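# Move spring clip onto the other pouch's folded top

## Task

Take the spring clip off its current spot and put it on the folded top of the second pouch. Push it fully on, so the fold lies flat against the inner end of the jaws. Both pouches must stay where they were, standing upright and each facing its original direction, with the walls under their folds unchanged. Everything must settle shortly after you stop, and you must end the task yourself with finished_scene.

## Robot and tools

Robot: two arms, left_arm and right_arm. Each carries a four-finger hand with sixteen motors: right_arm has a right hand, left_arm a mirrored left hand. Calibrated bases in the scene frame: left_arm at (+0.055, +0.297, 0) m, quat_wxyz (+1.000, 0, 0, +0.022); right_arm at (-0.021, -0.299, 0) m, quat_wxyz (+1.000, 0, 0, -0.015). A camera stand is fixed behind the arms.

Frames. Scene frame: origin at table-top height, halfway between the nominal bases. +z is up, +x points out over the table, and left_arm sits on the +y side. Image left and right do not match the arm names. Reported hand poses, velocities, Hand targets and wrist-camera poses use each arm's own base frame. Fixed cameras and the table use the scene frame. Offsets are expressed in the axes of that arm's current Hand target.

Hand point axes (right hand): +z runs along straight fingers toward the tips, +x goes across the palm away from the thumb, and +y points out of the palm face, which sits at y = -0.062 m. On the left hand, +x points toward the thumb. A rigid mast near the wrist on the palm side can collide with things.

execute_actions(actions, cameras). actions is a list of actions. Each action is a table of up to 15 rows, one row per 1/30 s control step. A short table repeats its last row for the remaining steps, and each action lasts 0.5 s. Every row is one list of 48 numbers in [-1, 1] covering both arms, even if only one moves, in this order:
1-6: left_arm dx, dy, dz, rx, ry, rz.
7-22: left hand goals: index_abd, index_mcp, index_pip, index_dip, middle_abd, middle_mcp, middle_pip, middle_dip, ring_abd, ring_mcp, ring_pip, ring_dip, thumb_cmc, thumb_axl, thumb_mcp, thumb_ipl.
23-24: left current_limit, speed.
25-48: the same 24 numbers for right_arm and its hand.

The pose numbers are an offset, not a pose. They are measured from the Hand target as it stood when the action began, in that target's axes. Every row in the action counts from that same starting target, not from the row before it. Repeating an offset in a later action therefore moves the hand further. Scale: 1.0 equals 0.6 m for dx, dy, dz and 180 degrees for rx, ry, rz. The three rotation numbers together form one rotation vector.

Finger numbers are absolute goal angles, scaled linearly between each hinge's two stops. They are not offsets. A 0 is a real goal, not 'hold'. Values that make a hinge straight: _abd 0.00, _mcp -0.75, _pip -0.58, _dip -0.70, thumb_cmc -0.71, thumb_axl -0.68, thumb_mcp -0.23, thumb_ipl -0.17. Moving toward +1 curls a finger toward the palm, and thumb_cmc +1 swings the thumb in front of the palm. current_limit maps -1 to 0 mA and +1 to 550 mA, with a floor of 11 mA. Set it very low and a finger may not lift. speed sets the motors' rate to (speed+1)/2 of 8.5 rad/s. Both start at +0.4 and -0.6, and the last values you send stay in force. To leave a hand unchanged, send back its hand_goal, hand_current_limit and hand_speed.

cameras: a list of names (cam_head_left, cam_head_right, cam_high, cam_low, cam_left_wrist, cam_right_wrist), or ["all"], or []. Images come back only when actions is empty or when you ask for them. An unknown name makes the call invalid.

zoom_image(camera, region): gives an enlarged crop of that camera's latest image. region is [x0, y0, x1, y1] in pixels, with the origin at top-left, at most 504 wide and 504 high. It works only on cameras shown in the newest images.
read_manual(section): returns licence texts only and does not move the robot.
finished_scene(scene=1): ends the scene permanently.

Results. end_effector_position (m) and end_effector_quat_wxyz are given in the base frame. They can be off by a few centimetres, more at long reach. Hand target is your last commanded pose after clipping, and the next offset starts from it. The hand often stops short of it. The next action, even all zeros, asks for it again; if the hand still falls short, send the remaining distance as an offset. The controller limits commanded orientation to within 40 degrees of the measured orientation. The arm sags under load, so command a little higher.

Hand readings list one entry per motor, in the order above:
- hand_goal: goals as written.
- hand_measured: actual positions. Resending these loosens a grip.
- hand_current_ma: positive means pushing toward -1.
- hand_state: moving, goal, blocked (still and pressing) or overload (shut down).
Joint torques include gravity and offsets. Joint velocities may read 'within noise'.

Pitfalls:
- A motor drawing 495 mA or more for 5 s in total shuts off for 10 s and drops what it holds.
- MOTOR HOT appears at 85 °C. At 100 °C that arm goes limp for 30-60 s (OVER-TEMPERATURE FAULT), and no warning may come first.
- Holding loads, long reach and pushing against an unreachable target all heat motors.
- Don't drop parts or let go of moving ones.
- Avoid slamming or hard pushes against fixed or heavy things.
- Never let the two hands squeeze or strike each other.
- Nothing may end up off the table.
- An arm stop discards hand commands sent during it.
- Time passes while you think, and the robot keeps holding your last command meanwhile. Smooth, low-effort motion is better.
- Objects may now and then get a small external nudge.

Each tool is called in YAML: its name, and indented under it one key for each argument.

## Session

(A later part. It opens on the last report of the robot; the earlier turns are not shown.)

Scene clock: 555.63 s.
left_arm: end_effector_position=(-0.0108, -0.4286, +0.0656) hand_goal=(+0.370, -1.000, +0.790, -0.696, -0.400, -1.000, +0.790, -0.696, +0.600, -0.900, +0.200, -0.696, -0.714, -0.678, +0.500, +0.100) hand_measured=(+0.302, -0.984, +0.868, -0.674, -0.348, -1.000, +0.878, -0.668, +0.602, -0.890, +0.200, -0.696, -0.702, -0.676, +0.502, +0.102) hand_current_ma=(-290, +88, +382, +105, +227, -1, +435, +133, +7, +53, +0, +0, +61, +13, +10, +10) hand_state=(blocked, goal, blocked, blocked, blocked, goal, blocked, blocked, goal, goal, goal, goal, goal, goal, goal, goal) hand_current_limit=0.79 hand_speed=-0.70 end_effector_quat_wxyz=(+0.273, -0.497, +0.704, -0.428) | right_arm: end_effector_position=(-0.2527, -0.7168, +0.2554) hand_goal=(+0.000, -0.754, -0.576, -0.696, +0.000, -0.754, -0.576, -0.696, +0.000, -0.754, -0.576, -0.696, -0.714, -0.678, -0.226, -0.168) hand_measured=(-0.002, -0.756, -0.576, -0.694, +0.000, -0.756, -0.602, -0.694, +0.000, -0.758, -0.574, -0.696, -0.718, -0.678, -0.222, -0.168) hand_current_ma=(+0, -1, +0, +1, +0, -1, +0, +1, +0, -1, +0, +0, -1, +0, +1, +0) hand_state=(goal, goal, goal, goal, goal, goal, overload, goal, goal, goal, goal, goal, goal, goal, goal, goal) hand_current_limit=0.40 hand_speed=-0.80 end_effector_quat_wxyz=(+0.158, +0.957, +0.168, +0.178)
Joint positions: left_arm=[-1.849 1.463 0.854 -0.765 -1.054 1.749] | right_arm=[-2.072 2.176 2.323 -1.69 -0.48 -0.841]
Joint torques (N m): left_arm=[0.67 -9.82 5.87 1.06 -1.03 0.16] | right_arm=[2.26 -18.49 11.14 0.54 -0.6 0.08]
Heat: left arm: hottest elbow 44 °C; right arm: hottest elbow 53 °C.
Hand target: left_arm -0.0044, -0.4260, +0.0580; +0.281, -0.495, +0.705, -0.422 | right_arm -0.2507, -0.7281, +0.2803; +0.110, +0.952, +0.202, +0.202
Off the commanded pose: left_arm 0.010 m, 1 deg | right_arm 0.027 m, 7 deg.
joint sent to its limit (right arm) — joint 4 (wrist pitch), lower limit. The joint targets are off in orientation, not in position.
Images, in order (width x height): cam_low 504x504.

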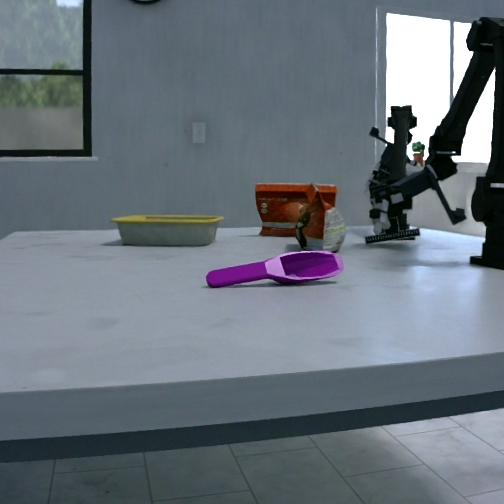

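execute_actions:
  actions:
    - [[-0.0002,0.0116,0.0065,0,0,0,0.37,-1.0,0.79,-0.696,-0.40,-1.0,0.79,-0.696,0.6,-0.9,0.2,-0.696,-0.714,-0.678,0.5,0.1,0.79,-0.7,0,0,0,0,0,0,0,-0.754,-0.576,-0.696,0,-0.754,-0.576,-0.696,0,-0.754,-0.576,-0.696,-0.714,-0.678,-0.226,-0.168,0.4,-0.8]]
  cameras: ["cam_low"]

zoom_image:
  camera: "cam_low"
  region: [350, 180, 450, 280]

Scene clock: 556.57 s.
left_arm: end_effector_position=(-0.0116, -0.4319, +0.0644) hand_goal=(+0.370, -1.000, +0.790, -0.696, -0.400, -1.000, +0.790, -0.696, +0.600, -0.900, +0.200, -0.696, -0.714, -0.678, +0.500, +0.100) hand_measured=(+0.302, -0.978, +0.868, -0.674, -0.356, -1.000, +0.898, -0.664, +0.602, -0.890, +0.200, -0.696, -0.702, -0.676, +0.502, +0.102) hand_current_ma=(-290, +112, +382, +105, +190, -1, +492, +157, +7, +53, +0, +0, +61, +13, +10, +10) hand_state=(blocked, blocked, blocked, blocked, blocked, goal, blocked, blocked, goal, goal, goal, goal, goal, goal, goal, goal) hand_current_limit=0.79 hand_speed=-0.70 end_effector_quat_wxyz=(+0.268, -0.500, +0.701, -0.433) | right_arm: end_effector_position=(-0.2527, -0.7168, +0.2554) hand_goal=(+0.000, -0.754, -0.576, -0.696, +0.000, -0.754, -0.576, -0.696, +0.000, -0.754, -0.576, -0.696, -0.714, -0.678, -0.226, -0.168) hand_measured=(-0.002, -0.756, -0.576, -0.694, +0.000, -0.756, -0.602, -0.694, +0.000, -0.758, -0.574, -0.696, -0.718, -0.678, -0.222, -0.168) hand_current_ma=(+0, -1, +0, +1, +0, -1, +0, +1, +0, -1, +0, +0, -1, +0, +1, +0) hand_state=(goal, goal, goal, goal, goal, goal, overload, goal, goal, goal, goal, goal, goal, goal, goal, goal) hand_current_limit=0.40 hand_speed=-0.80 end_effector_quat_wxyz=(+0.158, +0.957, +0.168, +0.178)
Joint positions: left_arm=[-1.849 1.466 0.85 -0.741 -1.055 1.749] | right_arm=[-2.072 2.176 2.323 -1.69 -0.48 -0.841]
Joint torques (N m): left_arm=[0.62 -9 5.41 1.11 -1 0.14] | right_arm=[1.61 -17.96 10.96 0.51 -0.56 0.06]
Heat: left arm: hottest elbow 44 °C; right arm: hottest elbow 53 °C.
Hand target: left_arm -0.0044, -0.4262, +0.0501; +0.281, -0.495, +0.705, -0.422 | right_arm -0.2507, -0.7281, +0.2803; +0.110, +0.952, +0.202, +0.202
Off the commanded pose: left_arm 0.017 m, 2 deg | right_arm 0.027 m, 7 deg.
joint sent to its limit (right arm) — joint 4 (wrist pitch), lower limit. The joint targets are off in orientation, not in position.
Images, in order (width x height): cam_low 504x504.

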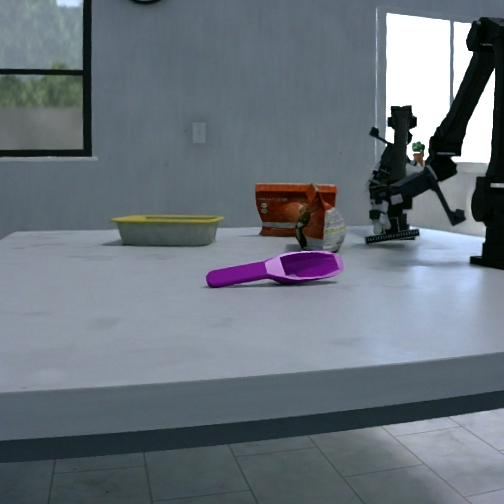

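Scaled by 5.040 from the camera's 504x504 image, which has a finer 720x720 frame.

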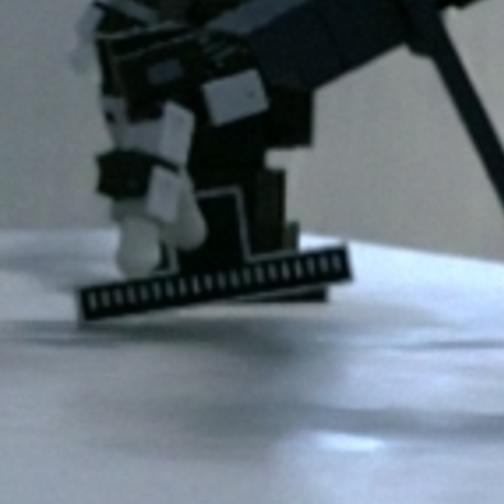

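execute_actions:
  actions:
    - [[0.0001,-0.0073,-0.0041,0.025,0,0,0.37,-1.0,0.79,-0.696,-0.40,-1.0,0.79,-0.696,0.6,-0.9,0.2,-0.696,-0.714,-0.678,0.5,0.1,0.79,-0.7,0,0,0,0,0,0,0,-0.754,-0.576,-0.696,0,-0.754,-0.576,-0.696,0,-0.754,-0.576,-0.696,-0.714,-0.678,-0.226,-0.168,0.4,-0.8]]
    - [[-0.0001,0.0102,0.0057,0.025,0,0,0.37,-1.0,0.79,-0.696,-0.40,-1.0,0.79,-0.696,0.6,-0.9,0.2,-0.696,-0.714,-0.678,0.5,0.1,0.79,-0.7,0,0,0,0,0,0,0,-0.754,-0.576,-0.696,0,-0.754,-0.576,-0.696,0,-0.754,-0.576,-0.696,-0.714,-0.678,-0.226,-0.168,0.4,-0.8]]
  cameras: ["cam_low"]

zoom_image:
  camera: "cam_low"
  region: [350, 180, 450, 280]

Scene clock: 558.43 s.
left_arm: end_effector_position=(+0.0002, -0.4256, +0.0504) hand_goal=(+0.370, -1.000, +0.790, -0.696, -0.400, -1.000, +0.790, -0.696, +0.600, -0.900, +0.200, -0.696, -0.714, -0.678, +0.500, +0.100) hand_measured=(+0.302, -0.978, +0.868, -0.674, -0.356, -1.000, +0.898, -0.664, +0.602, -0.890, +0.200, -0.696, -0.702, -0.676, +0.502, +0.102) hand_current_ma=(-290, +114, +388, +111, +188, -1, +492, +157, +7, +53, +0, +0, +60, +13, +10, +10) hand_state=(blocked, blocked, blocked, blocked, blocked, goal, blocked, blocked, goal, goal, goal, goal, goal, goal, goal, goal) hand_current_limit=0.79 hand_speed=-0.70 end_effector_quat_wxyz=(+0.323, -0.470, +0.672, -0.472) | right_arm: end_effector_position=(-0.2527, -0.7168, +0.2554) hand_goal=(+0.000, -0.754, -0.576, -0.696, +0.000, -0.754, -0.576, -0.696, +0.000, -0.754, -0.576, -0.696, -0.714, -0.678, -0.226, -0.168) hand_measured=(-0.002, -0.756, -0.576, -0.694, +0.000, -0.756, -0.602, -0.694, +0.000, -0.758, -0.574, -0.696, -0.718, -0.678, -0.222, -0.168) hand_current_ma=(+0, -1, +0, +1, +0, -1, +0, +1, +0, -1, +0, +0, -1, +0, +1, +0) hand_state=(goal, goal, goal, goal, goal, goal, overload, goal, goal, goal, goal, goal, goal, goal, goal, goal) hand_current_limit=0.40 hand_speed=-0.80 end_effector_quat_wxyz=(+0.158, +0.957, +0.168, +0.178)
Joint positions: left_arm=[-1.885 1.533 0.826 -0.739 -1.214 1.693] | right_arm=[-2.072 2.176 2.323 -1.69 -0.48 -0.841]
Joint torques (N m): left_arm=[-0.97 -10.34 5.74 0.61 -1.33 -0.17] | right_arm=[1.49 -17.96 11.15 0.49 -0.61 0.03]
Heat: left arm: hottest elbow 44 °C; right arm: hottest elbow 53 °C.
Hand target: left_arm -0.0039, -0.4264, +0.0482; +0.319, -0.472, +0.670, -0.477 | right_arm -0.2507, -0.7281, +0.2803; +0.110, +0.952, +0.202, +0.202
Off the commanded pose: left_arm 0.005 m, 1 deg | right_arm 0.027 m, 7 deg.
joint sent to its limit (right arm) — joint 4 (wrist pitch), lower limit. The joint targets are off in orientation, not in position.
Images, in order (width x height): cam_low 504x504.

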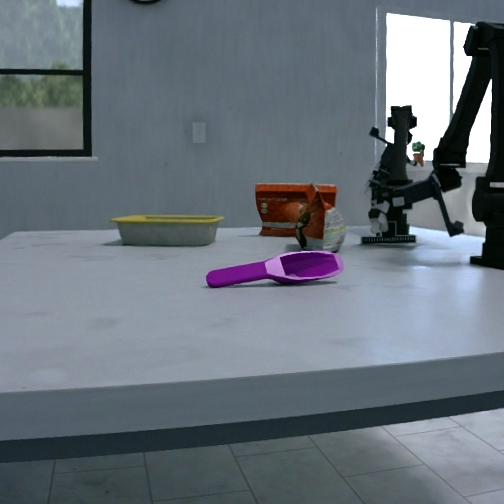

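Scaled by 5.040 from the camera's 504x504 image, which has a finer 720x720 frame.

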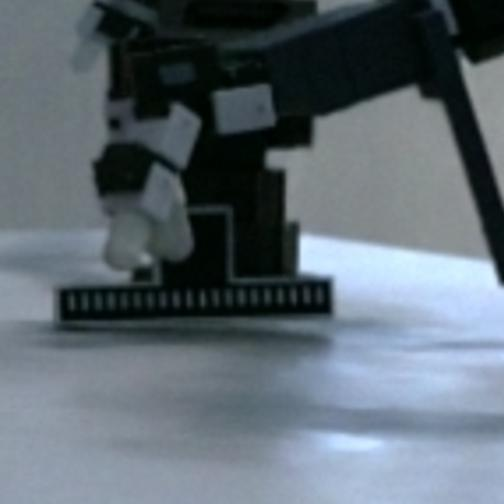

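execute_actions:
  actions:
    - [[0,0,0,0,0,0,0.22,-1.0,0.80,-0.696,-0.25,-1.0,0.80,-0.696,0.6,-0.9,0.2,-0.696,-0.714,-0.678,0.5,0.1,0.7,-0.9,0,0,0,0,0,0,0,-0.754,-0.576,-0.696,0,-0.754,-0.576,-0.696,0,-0.754,-0.576,-0.696,-0.714,-0.678,-0.226,-0.168,0.4,-0.8]]
    - [[0,0,0,0,0,0,0.05,-1.0,0.83,-0.696,-0.08,-1.0,0.83,-0.696,0.6,-0.9,0.2,-0.696,-0.714,-0.678,0.5,0.1,0.7,-0.9,0,0,0,0,0,0,0,-0.754,-0.576,-0.696,0,-0.754,-0.576,-0.696,0,-0.754,-0.576,-0.696,-0.714,-0.678,-0.226,-0.168,0.4,-0.8]]
    - [[0,0,0,0,0,0,-0.12,-1.0,0.84,-0.696,0.1,-1.0,0.84,-0.696,0.6,-0.9,0.2,-0.696,-0.714,-0.678,0.5,0.1,0.7,-0.9,0,0,0,0,0,0,0,-0.754,-0.576,-0.696,0,-0.754,-0.576,-0.696,0,-0.754,-0.576,-0.696,-0.714,-0.678,-0.226,-0.168,0.4,-0.8]]
    - [[0,0,0,0,0,0,-0.28,-1.0,0.84,-0.696,0.28,-1.0,0.84,-0.696,0.6,-0.9,0.2,-0.696,-0.714,-0.678,0.5,0.1,0.6,-0.9,0,0,0,0,0,0,0,-0.754,-0.576,-0.696,0,-0.754,-0.576,-0.696,0,-0.754,-0.576,-0.696,-0.714,-0.678,-0.226,-0.168,0.4,-0.8]]
  cameras: ["cam_low", "cam_high", "cam_left_wrist"]

zoom_image:
  camera: "cam_low"
  region: [350, 180, 450, 280]

zoom_image:
  camera: "cam_high"
  region: [100, 130, 200, 230]

Scene clock: 562.37 s.
left_arm: end_effector_position=(-0.0024, -0.4263, +0.0506) hand_goal=(-0.280, -1.000, +0.840, -0.696, +0.280, -1.000, +0.840, -0.696, +0.600, -0.900, +0.200, -0.696, -0.714, -0.678, +0.500, +0.100) hand_measured=(-0.306, -0.984, +0.780, -0.712, +0.294, -0.992, +0.812, -0.704, +0.602, -0.890, +0.200, -0.696, -0.702, -0.676, +0.502, +0.102) hand_current_ma=(-113, +88, -293, -81, +58, +38, -135, -41, +7, +53, +0, +0, +60, +14, +10, +10) hand_state=(blocked, goal, blocked, goal, goal, goal, blocked, goal, goal, goal, goal, goal, goal, goal, goal, goal) hand_current_limit=0.60 hand_speed=-0.90 end_effector_quat_wxyz=(+0.320, -0.470, +0.671, -0.475) | right_arm: end_effector_position=(-0.2527, -0.7168, +0.2554) hand_goal=(+0.000, -0.754, -0.576, -0.696, +0.000, -0.754, -0.576, -0.696, +0.000, -0.754, -0.576, -0.696, -0.714, -0.678, -0.226, -0.168) hand_measured=(-0.002, -0.756, -0.576, -0.694, +0.000, -0.756, -0.602, -0.694, +0.000, -0.758, -0.574, -0.696, -0.718, -0.678, -0.222, -0.168) hand_current_ma=(+0, -1, +0, +1, +0, -1, +0, +1, +0, -1, +0, +0, -1, +0, +1, +0) hand_state=(goal, goal, goal, goal, goal, goal, overload, goal, goal, goal, goal, goal, goal, goal, goal, goal) hand_current_limit=0.40 hand_speed=-0.80 end_effector_quat_wxyz=(+0.158, +0.957, +0.168, +0.178)
Joint positions: left_arm=[-1.892 1.534 0.826 -0.739 -1.218 1.685] | right_arm=[-2.072 2.176 2.323 -1.69 -0.48 -0.841]
Joint torques (N m): left_arm=[-0.62 -10.46 5.79 0.5 -1.2 -0.11] | right_arm=[2.43 -18.26 11.04 0.42 -0.57 0.05]
Heat: left arm: hottest elbow 43 °C; right arm: hottest elbow 53 °C.
Hand target: left_arm -0.0039, -0.4264, +0.0481; +0.319, -0.472, +0.670, -0.476 | right_arm -0.2507, -0.7281, +0.2803; +0.110, +0.952, +0.202, +0.202
Off the commanded pose: left_arm 0.003 m, 0 deg | right_arm 0.027 m, 7 deg.
joint sent to its limit (right arm) — joint 4 (wrist pitch), lower limit. The joint targets are off in orientation, not in position.
Images, in order (width x height): cam_high 504x504, cam_low 504x504, cam_left_wrist 504x504.

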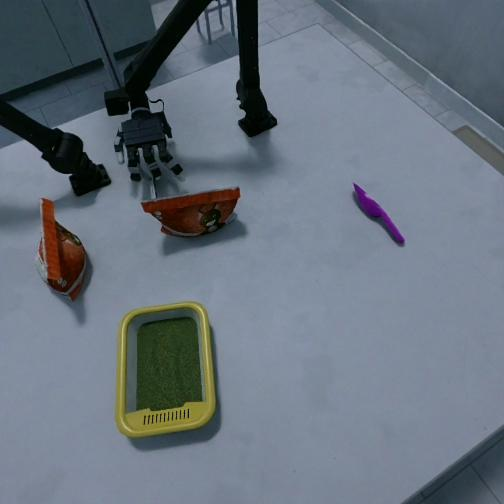

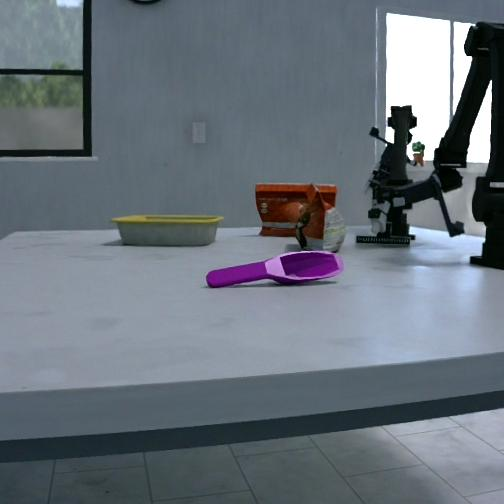

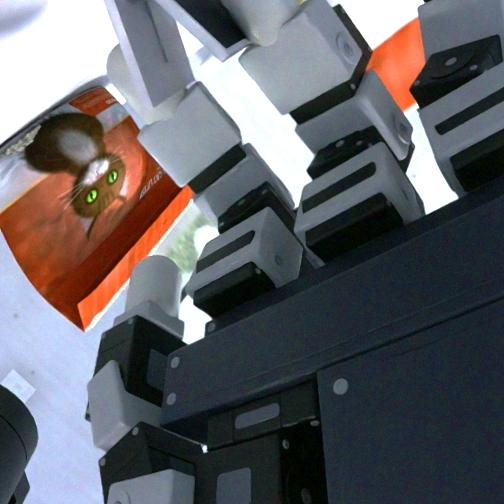

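Scaled by 5.040 from the camera's 504x504 image, which has a finer 720x720 frame.

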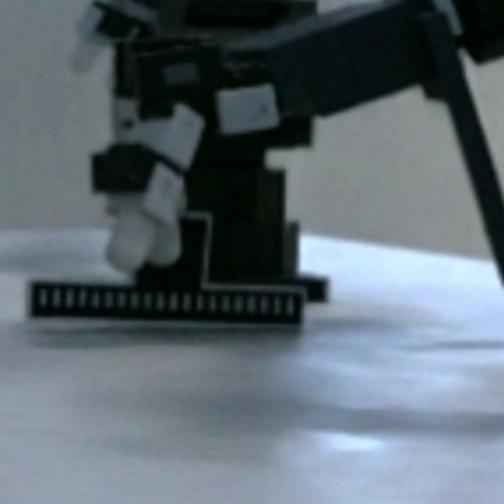

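Scaled by 5.040 from the camera's 504x504 image, which has a finer 720x720 frame.

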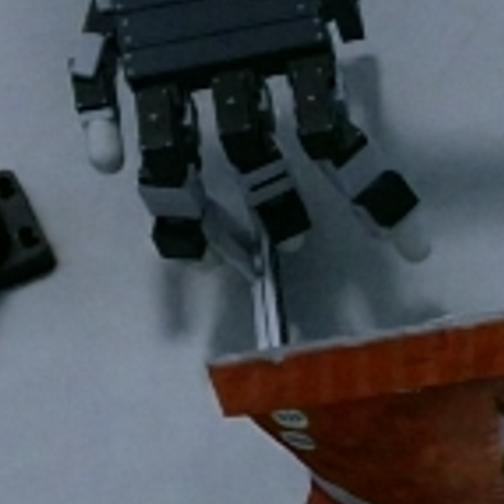

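execute_actions:
  actions:
    - [[0,0,0,0,0,0,-0.45,-1.0,0.80,-0.696,0.45,-1.0,0.80,-0.696,0.6,-0.9,0.2,-0.696,-0.714,-0.678,0.5,0.1,0.5,-0.9,0,0,0,0,0,0,0,-0.754,-0.576,-0.696,0,-0.754,-0.576,-0.696,0,-0.754,-0.576,-0.696,-0.714,-0.678,-0.226,-0.168,0.4,-0.8]]
    - [[0,-0.0146,-0.0081,0,0,0,-0.55,-1.0,0.80,-0.696,0.55,-1.0,0.80,-0.696,0.6,-0.9,0.2,-0.696,-0.714,-0.678,0.5,0.1,0.5,-0.9,0,0,0,0,0,0,0,-0.754,-0.576,-0.696,0,-0.754,-0.576,-0.696,0,-0.754,-0.576,-0.696,-0.714,-0.678,-0.226,-0.168,0.4,-0.8]]
  cameras: ["cam_low", "cam_high", "cam_left_wrist"]

zoom_image:
  camera: "cam_low"
  region: [350, 180, 450, 280]

zoom_image:
  camera: "cam_high"
  region: [100, 130, 200, 230]

zoom_image:
  camera: "cam_left_wrist"
  region: [80, 0, 332, 252]

Scene clock: 567.43 s.
left_arm: end_effector_position=(-0.0007, -0.4211, +0.0497) hand_goal=(-0.550, -1.000, +0.800, -0.696, +0.550, -1.000, +0.800, -0.696, +0.600, -0.900, +0.200, -0.696, -0.714, -0.678, +0.500, +0.100) hand_measured=(-0.546, -0.984, +0.796, -0.698, +0.546, -0.992, +0.798, -0.700, +0.602, -0.890, +0.200, -0.696, -0.702, -0.676, +0.502, +0.102) hand_current_ma=(+15, +81, -15, -12, -14, +39, -14, -15, +7, +53, +0, +0, +60, +14, +10, +10) hand_state=(goal, goal, goal, goal, goal, goal, goal, goal, goal, goal, goal, goal, goal, goal, goal, goal) hand_current_limit=0.50 hand_speed=-0.90 end_effector_quat_wxyz=(+0.328, -0.466, +0.675, -0.469) | right_arm: end_effector_position=(-0.2527, -0.7168, +0.2554) hand_goal=(+0.000, -0.754, -0.576, -0.696, +0.000, -0.754, -0.576, -0.696, +0.000, -0.754, -0.576, -0.696, -0.714, -0.678, -0.226, -0.168) hand_measured=(-0.002, -0.756, -0.576, -0.694, +0.000, -0.756, -0.602, -0.694, +0.000, -0.758, -0.574, -0.696, -0.718, -0.678, -0.222, -0.168) hand_current_ma=(+0, -1, +0, +1, +0, -1, +0, +1, +0, -1, +0, +0, -1, +0, +1, +0) hand_state=(goal, goal, goal, goal, goal, goal, overload, goal, goal, goal, goal, goal, goal, goal, goal, goal) hand_current_limit=0.40 hand_speed=-0.80 end_effector_quat_wxyz=(+0.158, +0.957, +0.168, +0.178)
Joint positions: left_arm=[-1.892 1.534 0.826 -0.767 -1.218 1.679] | right_arm=[-2.072 2.176 2.323 -1.69 -0.48 -0.841]
Joint torques (N m): left_arm=[-0.73 -11.87 6.65 -0.05 -1.22 -0.14] | right_arm=[1.85 -17.9 11.21 0.57 -0.58 0.04]
Heat: left arm: hottest elbow 43 °C; right arm: hottest elbow 53 °C.
Hand target: left_arm -0.0053, -0.4256, +0.0580; +0.319, -0.471, +0.670, -0.476 | right_arm -0.2507, -0.7281, +0.2803; +0.110, +0.952, +0.202, +0.202
Off the commanded pose: left_arm 0.011 m, 2 deg | right_arm 0.027 m, 7 deg.
joint sent to its limit (right arm) — joint 4 (wrist pitch), lower limit. The joint targets are off in orientation, not in position.
Images, in order (width x height): cam_high 504x504, cam_low 504x504, cam_left_wrist 504x504.

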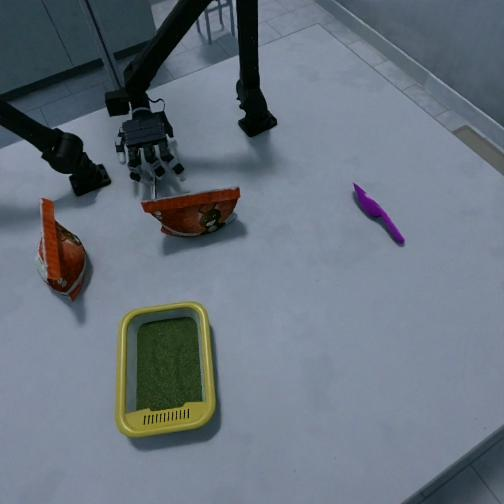

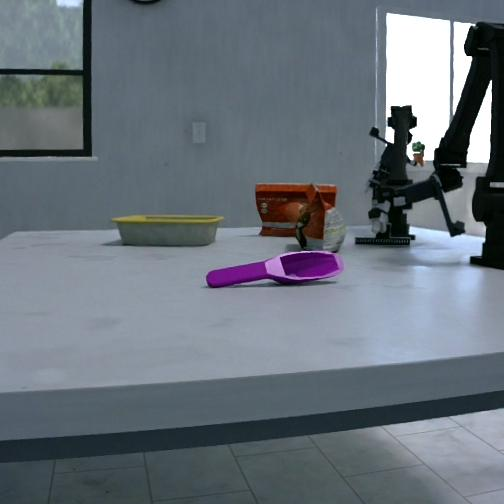

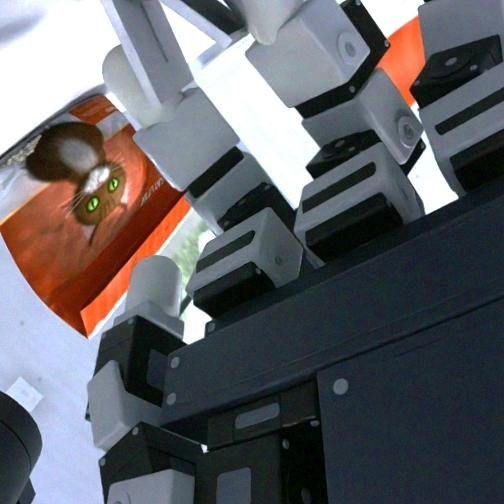

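Scaled by 5.040 from the camera's 504x504 image, which has a finer 720x720 frame.

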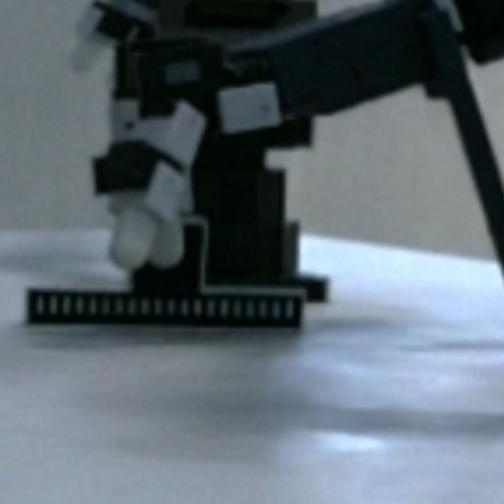

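Scaled by 5.040 from the camera's 504x504 image, which has a finer 720x720 frame.

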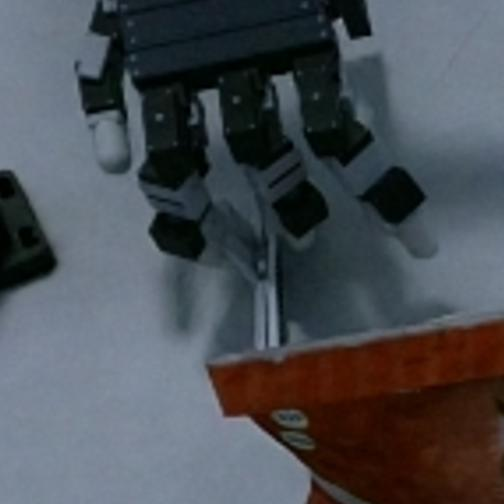

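Scaled by 2.000 from the camera's 504x504 image, which has a finer 720x720 frame.

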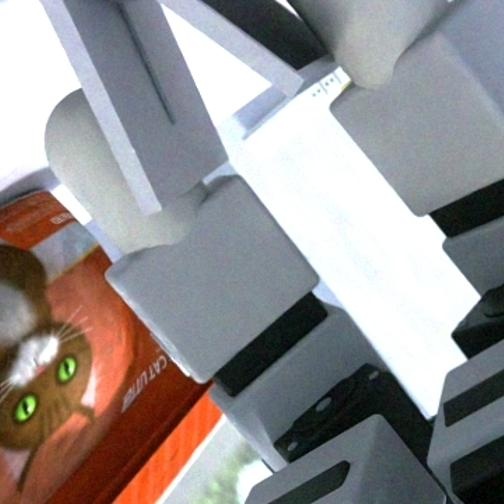

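zoom_image:
  camera: "cam_low"
  region: [350, 195, 420, 265]

zoom_image:
  camera: "cam_high"
  region: [120, 155, 180, 215]

zoom_image:
  camera: "cam_left_wrist"
  region: [80, 0, 260, 180]

Scaled by 7.200 from the camera's 504x504 image, which has a finer 720x720 frame.

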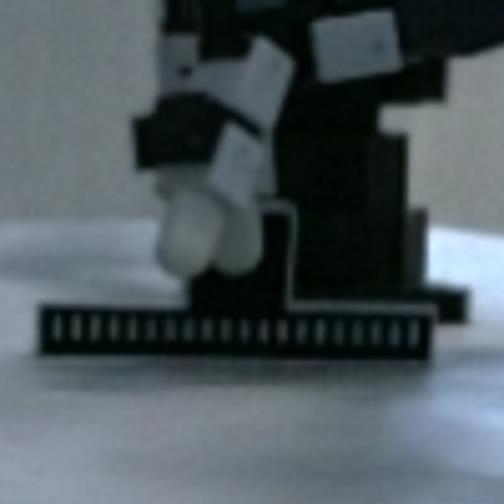

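Scaled by 8.400 from the camera's 504x504 image, which has a finer 720x720 frame.

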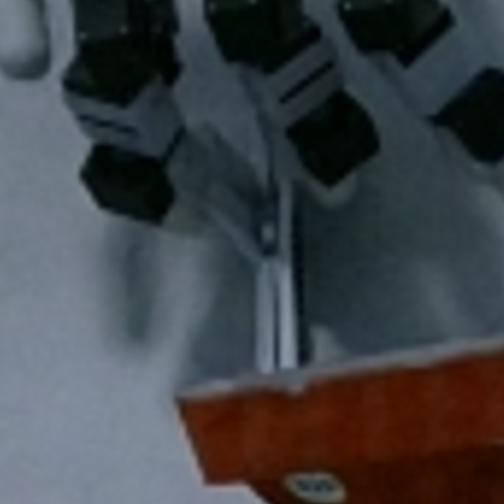

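Scaled by 2.800 from the camera's 504x504 image, which has a finer 720x720 frame.

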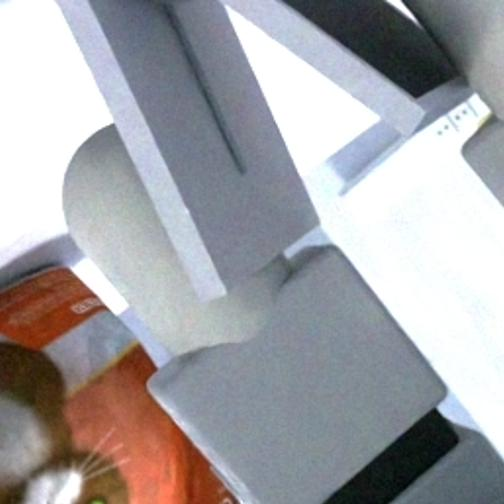

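zoom_image:
  camera: "cam_low"
  region: [345, 150, 435, 240]

Scaled by 5.600 from the camera's 504x504 image, which has a finer 720x720 frame.

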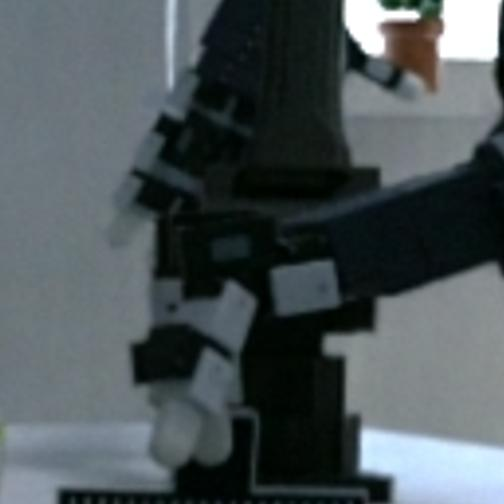

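execute_actions:
  actions:
    - [[0,0.0058,-0.0156,0,-0.0157,-0.0058,-0.5,-1.0,0.84,-0.696,0.5,-1.0,0.84,-0.696,0.6,-0.9,0.2,-0.696,-0.714,-0.678,0.5,0.1,0.5,-0.9,0,0,0,0,0,0,0,-0.754,-0.576,-0.696,0,-0.754,-0.576,-0.696,0,-0.754,-0.576,-0.696,-0.714,-0.678,-0.226,-0.168,0.4,-0.8]]
  cameras: ["cam_low", "cam_high", "cam_left_wrist"]

zoom_image:
  camera: "cam_low"
  region: [350, 195, 420, 265]

zoom_image:
  camera: "cam_high"
  region: [120, 155, 180, 215]

zoom_image:
  camera: "cam_left_wrist"
  region: [80, 0, 260, 180]

Scene clock: 578.43 s.
left_arm: end_effector_position=(-0.0019, -0.4032, +0.0481) hand_goal=(-0.500, -1.000, +0.840, -0.696, +0.500, -1.000, +0.840, -0.696, +0.600, -0.900, +0.200, -0.696, -0.714, -0.678, +0.500, +0.100) hand_measured=(-0.510, -0.996, +0.820, -0.698, +0.508, -0.990, +0.816, -0.700, +0.602, -0.890, +0.200, -0.696, -0.702, -0.676, +0.502, +0.102) hand_current_ma=(-45, +22, -100, -12, +34, +47, -115, -23, +7, +53, +0, +0, +60, +14, +10, +10) hand_state=(goal, goal, blocked, goal, goal, goal, blocked, goal, goal, goal, goal, goal, goal, goal, goal, goal) hand_current_limit=0.50 hand_speed=-0.90 end_effector_quat_wxyz=(+0.345, -0.481, +0.664, -0.457) | right_arm: end_effector_position=(-0.2527, -0.7168, +0.2554) hand_goal=(+0.000, -0.754, -0.576, -0.696, +0.000, -0.754, -0.576, -0.696, +0.000, -0.754, -0.576, -0.696, -0.714, -0.678, -0.226, -0.168) hand_measured=(-0.002, -0.756, -0.576, -0.694, +0.000, -0.756, -0.602, -0.694, +0.000, -0.758, -0.574, -0.696, -0.718, -0.678, -0.222, -0.168) hand_current_ma=(+0, -1, +0, +1, +0, -1, +0, +1, +0, -1, +0, +0, -1, +0, +1, +0) hand_state=(goal, goal, goal, goal, goal, goal, overload, goal, goal, goal, goal, goal, goal, goal, goal, goal) hand_current_limit=0.40 hand_speed=-0.80 end_effector_quat_wxyz=(+0.158, +0.957, +0.168, +0.178)
Joint positions: left_arm=[-1.915 1.558 0.849 -0.989 -1.218 1.454] | right_arm=[-2.072 2.176 2.323 -1.69 -0.48 -0.841]
Joint torques (N m): left_arm=[-1.38 -10.23 9.13 -0.4 -1.1 -0.13] | right_arm=[2.14 -18.37 11.18 0.51 -0.58 0.07]
Heat: left arm: hottest elbow 43 °C; right arm: hottest elbow 54 °C.
Hand target: left_arm -0.0147, -0.4221, +0.0580; +0.331, -0.489, +0.658, -0.468 | right_arm -0.2507, -0.7281, +0.2803; +0.110, +0.952, +0.202, +0.202
Off the commanded pose: left_arm 0.025 m, 2 deg | right_arm 0.027 m, 7 deg.
joint sent to its limit (right arm) — joint 4 (wrist pitch), lower limit. The joint targets are off in orientation, not in position.
Images, in order (width x height): cam_high 504x504, cam_low 504x504, cam_left_wrist 504x504.

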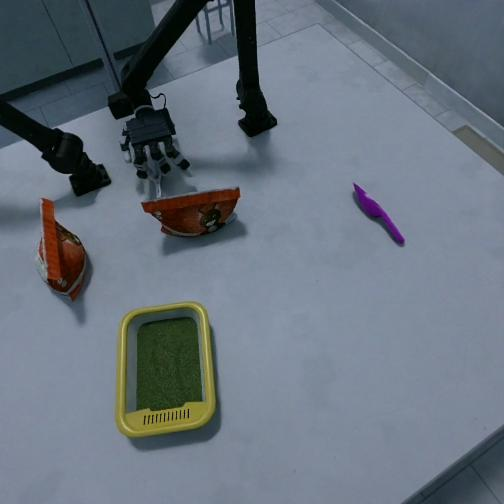

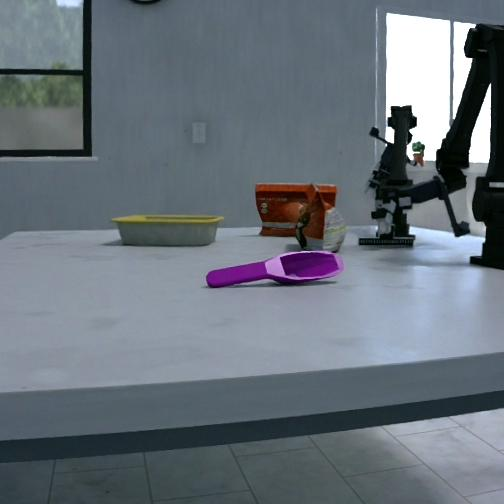

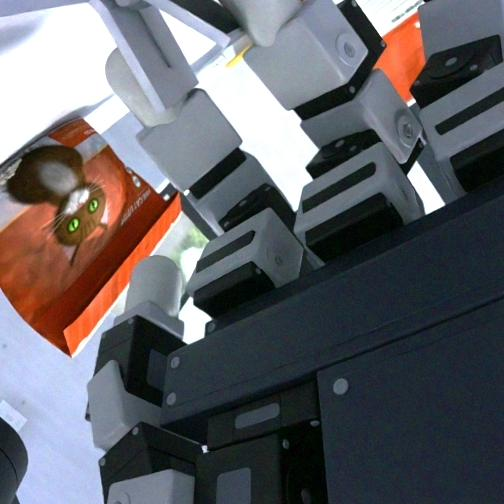

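Scaled by 7.200 from the camera's 504x504 image, which has a finer 720x720 frame.

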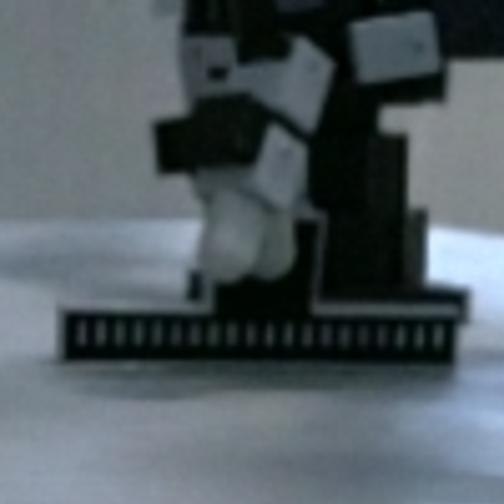

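Scaled by 8.400 from the camera's 504x504 image, which has a finer 720x720 frame.

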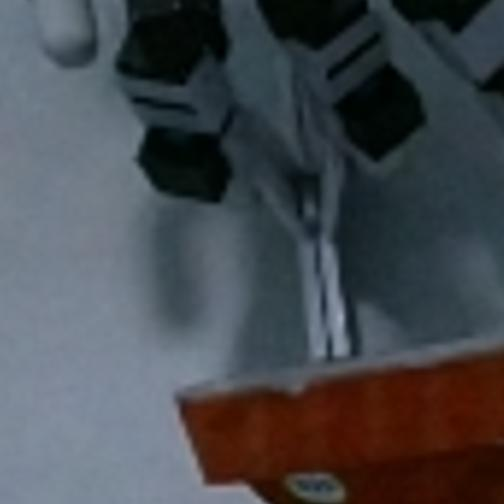

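Scaled by 2.800 from the camera's 504x504 image, which has a finer 720x720 frame.

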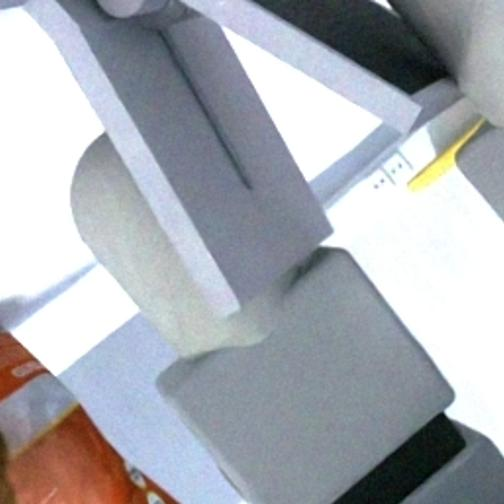

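execute_actions:
  actions:
    - [[0,0,0,0,0,0,-0.6,-1.0,0.80,-0.696,0.6,-1.0,0.80,-0.696,0.6,-0.9,0.2,-0.696,-0.714,-0.678,0.5,0.1,0.5,-0.9,0,0,0,0,0,0,0,-0.754,-0.576,-0.696,0,-0.754,-0.576,-0.696,0,-0.754,-0.576,-0.696,-0.714,-0.678,-0.226,-0.168,0.4,-0.8]]
  cameras: ["cam_low"]

zoom_image:
  camera: "cam_low"
  region: [350, 195, 420, 265]

Scene clock: 581.87 s.
left_arm: end_effector_position=(-0.0025, -0.4027, +0.0475) hand_goal=(-0.600, -1.000, +0.800, -0.696, +0.600, -1.000, +0.800, -0.696, +0.600, -0.900, +0.200, -0.696, -0.714, -0.678, +0.500, +0.100) hand_measured=(-0.596, -0.996, +0.802, -0.698, +0.596, -0.990, +0.802, -0.700, +0.602, -0.890, +0.200, -0.696, -0.702, -0.676, +0.502, +0.102) hand_current_ma=(+14, +24, +14, -11, -14, +47, +13, -15, +7, +53, +0, +0, +60, +14, +10, +10) hand_state=(goal, goal, goal, goal, goal, goal, goal, goal, goal, goal, goal, goal, goal, goal, goal, goal) hand_current_limit=0.50 hand_speed=-0.90 end_effector_quat_wxyz=(+0.347, -0.481, +0.663, -0.457) | right_arm: end_effector_position=(-0.2527, -0.7168, +0.2554) hand_goal=(+0.000, -0.754, -0.576, -0.696, +0.000, -0.754, -0.576, -0.696, +0.000, -0.754, -0.576, -0.696, -0.714, -0.678, -0.226, -0.168) hand_measured=(-0.002, -0.756, -0.576, -0.694, +0.000, -0.756, -0.602, -0.694, +0.000, -0.758, -0.574, -0.696, -0.718, -0.678, -0.222, -0.168) hand_current_ma=(+0, -1, +0, +1, +0, -1, +0, +1, +0, -1, +0, +0, -1, +0, +1, +0) hand_state=(goal, goal, goal, goal, goal, goal, overload, goal, goal, goal, goal, goal, goal, goal, goal, goal) hand_current_limit=0.40 hand_speed=-0.80 end_effector_quat_wxyz=(+0.158, +0.957, +0.168, +0.178)
Joint positions: left_arm=[-1.917 1.563 0.852 -1.001 -1.218 1.442] | right_arm=[-2.072 2.176 2.323 -1.69 -0.48 -0.841]
Joint torques (N m): left_arm=[-1.26 -10.34 9.18 -0.44 -1.12 -0.14] | right_arm=[2.14 -17.9 11.02 0.39 -0.59 0.08]
Heat: left arm: hottest elbow 43 °C; right arm: hottest elbow 54 °C.
Hand target: left_arm -0.0146, -0.4221, +0.0580; +0.331, -0.489, +0.658, -0.468 | right_arm -0.2507, -0.7281, +0.2803; +0.110, +0.952, +0.202, +0.202
Off the commanded pose: left_arm 0.025 m, 2 deg | right_arm 0.027 m, 7 deg.
joint sent to its limit (right arm) — joint 4 (wrist pitch), lower limit. The joint targets are off in orientation, not in position.
Images, in order (width x height): cam_low 504x504.

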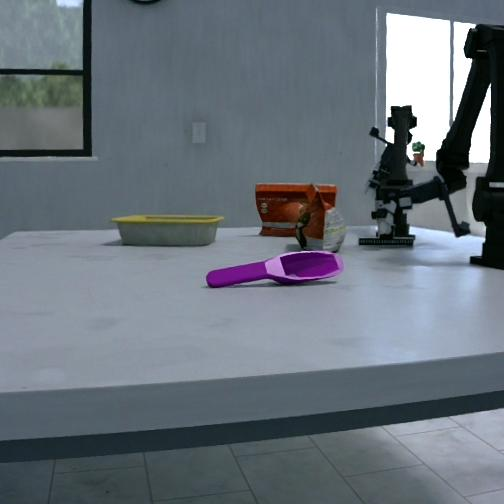

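Scaled by 7.200 from the camera's 504x504 image, which has a finer 720x720 frame.

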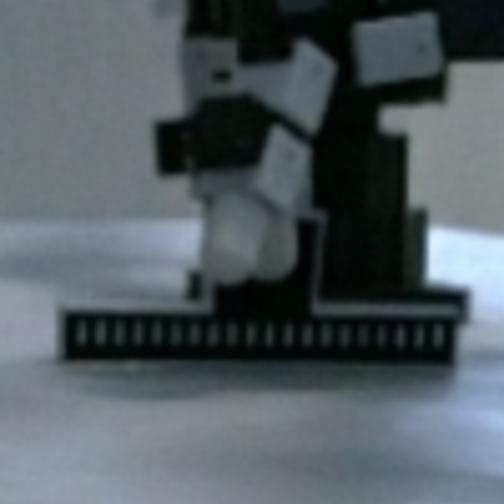

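execute_actions:
  actions:
    - [[-0.0365,0.0098,0.0138,0,0,0,-0.5,-1.0,0.82,-0.696,0.5,-1.0,0.82,-0.696,0.6,-0.9,0.2,-0.696,-0.714,-0.678,0.5,0.1,0.5,-0.9,0,0,0,0,0,0,0,-0.754,-0.576,-0.696,0,-0.754,-0.576,-0.696,0,-0.754,-0.576,-0.696,-0.714,-0.678,-0.226,-0.168,0.4,-0.8]]
    - [[0,0,0,0,0,0,-0.4,-1.0,0.84,-0.696,0.4,-1.0,0.84,-0.696,0.6,-0.9,0.2,-0.696,-0.714,-0.678,0.5,0.1,0.5,-0.9,0,0,0,0,0,0,0,-0.754,-0.576,-0.696,0,-0.754,-0.576,-0.696,0,-0.754,-0.576,-0.696,-0.714,-0.678,-0.226,-0.168,0.4,-0.8]]
  cameras: ["cam_low", "cam_high", "cam_left_wrist"]

zoom_image:
  camera: "cam_low"
  region: [350, 195, 420, 265]

zoom_image:
  camera: "cam_high"
  region: [120, 155, 180, 215]

zoom_image:
  camera: "cam_left_wrist"
  region: [80, 0, 260, 180]

Scene clock: 583.93 s.
left_arm: end_effector_position=(-0.0032, -0.4054, +0.0473) hand_goal=(-0.400, -1.000, +0.840, -0.696, +0.400, -1.000, +0.840, -0.696, +0.600, -0.900, +0.200, -0.696, -0.714, -0.678, +0.500, +0.100) hand_measured=(-0.426, -0.996, +0.814, -0.702, +0.422, -0.992, +0.814, -0.704, +0.602, -0.890, +0.200, -0.696, -0.702, -0.676, +0.502, +0.102) hand_current_ma=(-115, +23, -132, -31, +90, +37, -130, -41, +7, +53, +0, +0, +60, +14, +10, +10) hand_state=(blocked, goal, blocked, goal, blocked, goal, blocked, goal, goal, goal, goal, goal, goal, goal, goal, goal) hand_current_limit=0.50 hand_speed=-0.90 end_effector_quat_wxyz=(+0.333, -0.491, +0.656, -0.467) | right_arm: end_effector_position=(-0.2527, -0.7168, +0.2554) hand_goal=(+0.000, -0.754, -0.576, -0.696, +0.000, -0.754, -0.576, -0.696, +0.000, -0.754, -0.576, -0.696, -0.714, -0.678, -0.226, -0.168) hand_measured=(-0.002, -0.756, -0.576, -0.694, +0.000, -0.756, -0.602, -0.694, +0.000, -0.758, -0.574, -0.696, -0.718, -0.678, -0.222, -0.168) hand_current_ma=(+0, -1, +0, +1, +0, -1, +0, +1, +0, -1, +0, +0, -1, +0, +1, +0) hand_state=(goal, goal, goal, goal, goal, goal, overload, goal, goal, goal, goal, goal, goal, goal, goal, goal) hand_current_limit=0.40 hand_speed=-0.80 end_effector_quat_wxyz=(+0.158, +0.957, +0.168, +0.178)
Joint positions: left_arm=[-1.917 1.55 0.834 -0.954 -1.22 1.442] | right_arm=[-2.072 2.176 2.323 -1.69 -0.48 -0.841]
Joint torques (N m): left_arm=[-0.32 -11.99 4.94 0.49 -1.15 0.16] | right_arm=[1.96 -18.37 11.14 0.59 -0.61 0.09]
Heat: left arm: hottest elbow 43 °C; right arm: hottest elbow 54 °C.
Hand target: left_arm -0.0026, -0.4032, +0.0492; +0.331, -0.489, +0.658, -0.468 | right_arm -0.2507, -0.7281, +0.2803; +0.110, +0.952, +0.202, +0.202
Off the commanded pose: left_arm 0.003 m, 0 deg | right_arm 0.027 m, 7 deg.
joint sent to its limit (right arm) — joint 4 (wrist pitch), lower limit. The joint targets are off in orientation, not in position.
Images, in order (width x height): cam_high 504x504, cam_low 504x504, cam_left_wrist 504x504.

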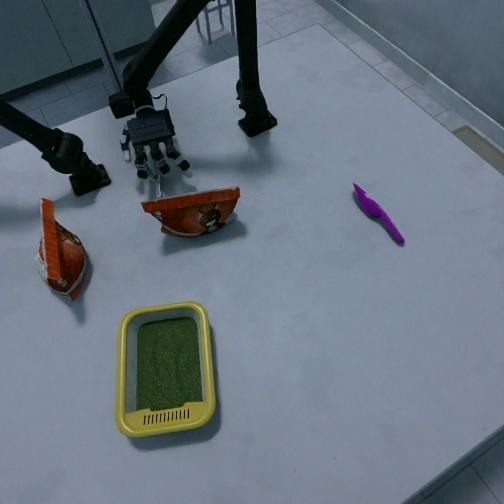

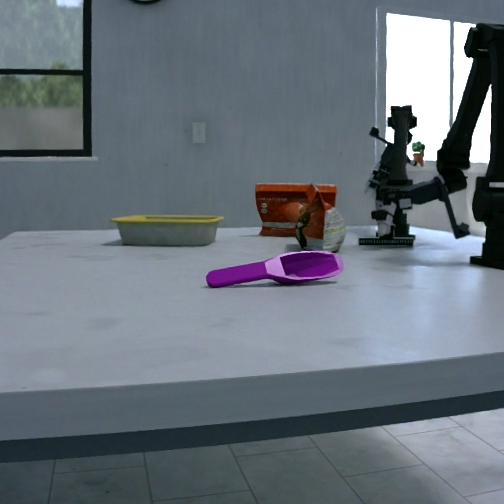

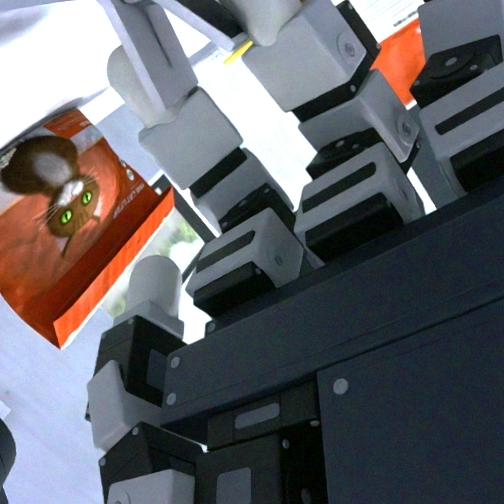

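Scaled by 7.200 from the camera's 504x504 image, which has a finer 720x720 frame.

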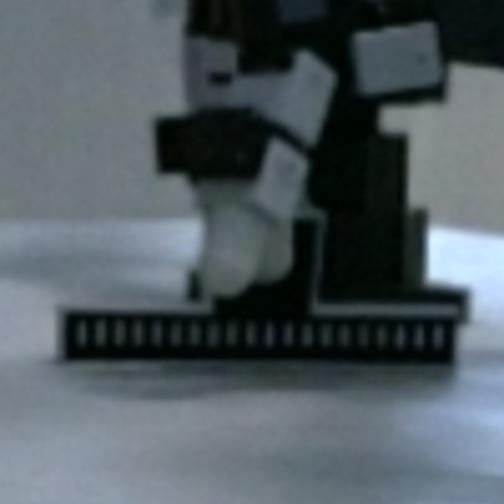

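Scaled by 8.400 from the camera's 504x504 image, which has a finer 720x720 frame.

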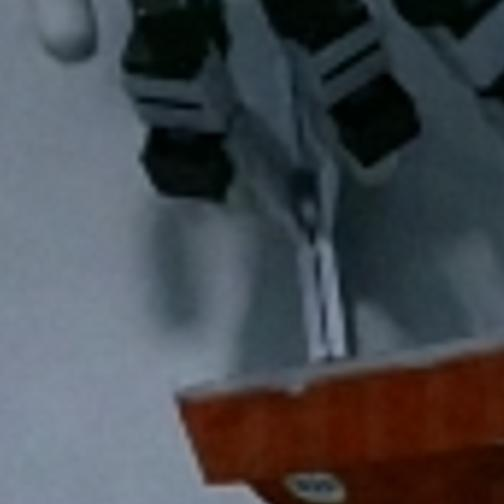

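Scaled by 2.800 from the camera's 504x504 image, which has a finer 720x720 frame.

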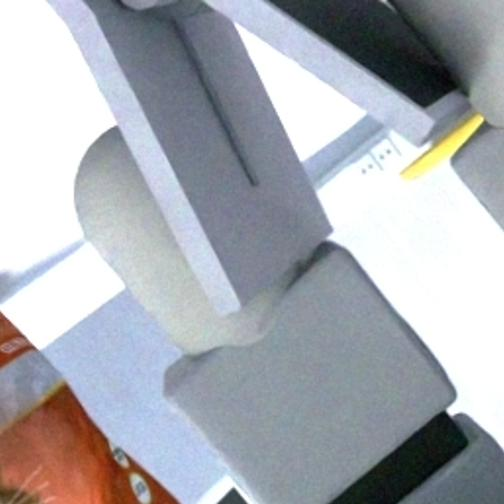

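execute_actions:
  actions:
    - [[-0.0004,-0.0188,-0.0068,0,0,0,-0.5,-1.0,0.82,-0.696,0.5,-1.0,0.82,-0.696,0.6,-0.9,0.2,-0.696,-0.714,-0.678,0.5,0.1,0.5,-0.9,0,0,0,0,0,0,0,-0.754,-0.576,-0.696,0,-0.754,-0.576,-0.696,0,-0.754,-0.576,-0.696,-0.714,-0.678,-0.226,-0.168,0.4,-0.8]]

Scene clock: 585.03 s.
left_arm: end_effector_position=(-0.0028, -0.4041, +0.0555) hand_goal=(-0.500, -1.000, +0.820, -0.696, +0.500, -1.000, +0.820, -0.696, +0.600, -0.900, +0.200, -0.696, -0.714, -0.678, +0.500, +0.100) hand_measured=(-0.498, -0.996, +0.806, -0.702, +0.498, -0.992, +0.808, -0.704, +0.602, -0.890, +0.200, -0.696, -0.702, -0.676, +0.502, +0.102) hand_current_ma=(+8, +25, -67, -28, -8, +42, -62, -35, +7, +53, +0, +0, +60, +14, +10, +10) hand_state=(goal, goal, goal, goal, goal, goal, goal, goal, goal, goal, goal, goal, goal, goal, goal, goal) hand_current_limit=0.50 hand_speed=-0.90 end_effector_quat_wxyz=(+0.330, -0.492, +0.655, -0.469) | right_arm: end_effector_position=(-0.2527, -0.7168, +0.2554) hand_goal=(+0.000, -0.754, -0.576, -0.696, +0.000, -0.754, -0.576, -0.696, +0.000, -0.754, -0.576, -0.696, -0.714, -0.678, -0.226, -0.168) hand_measured=(-0.002, -0.756, -0.576, -0.694, +0.000, -0.756, -0.602, -0.694, +0.000, -0.758, -0.574, -0.696, -0.718, -0.678, -0.222, -0.168) hand_current_ma=(+0, -1, +0, +1, +0, -1, +0, +1, +0, -1, +0, +0, -1, +0, +1, +0) hand_state=(goal, goal, goal, goal, goal, goal, overload, goal, goal, goal, goal, goal, goal, goal, goal, goal) hand_current_limit=0.40 hand_speed=-0.80 end_effector_quat_wxyz=(+0.158, +0.957, +0.168, +0.178)
Joint positions: left_arm=[-1.917 1.527 0.834 -0.968 -1.219 1.445] | right_arm=[-2.072 2.176 2.323 -1.69 -0.48 -0.841]
Joint torques (N m): left_arm=[-0.15 -11.87 5.94 -0.31 -1.16 0.15] | right_arm=[1.96 -18.32 11.23 0.44 -0.57 0.05]
Heat: left arm: hottest elbow 43 °C; right arm: hottest elbow 54 °C.
Hand target: left_arm -0.0024, -0.4027, +0.0613; +0.331, -0.489, +0.658, -0.468 | right_arm -0.2507, -0.7281, +0.2803; +0.110, +0.952, +0.202, +0.202
Off the commanded pose: left_arm 0.006 m, 0 deg | right_arm 0.027 m, 7 deg.
joint sent to its limit (right arm) — joint 4 (wrist pitch), lower limit. The joint targets are off in orientation, not in position.


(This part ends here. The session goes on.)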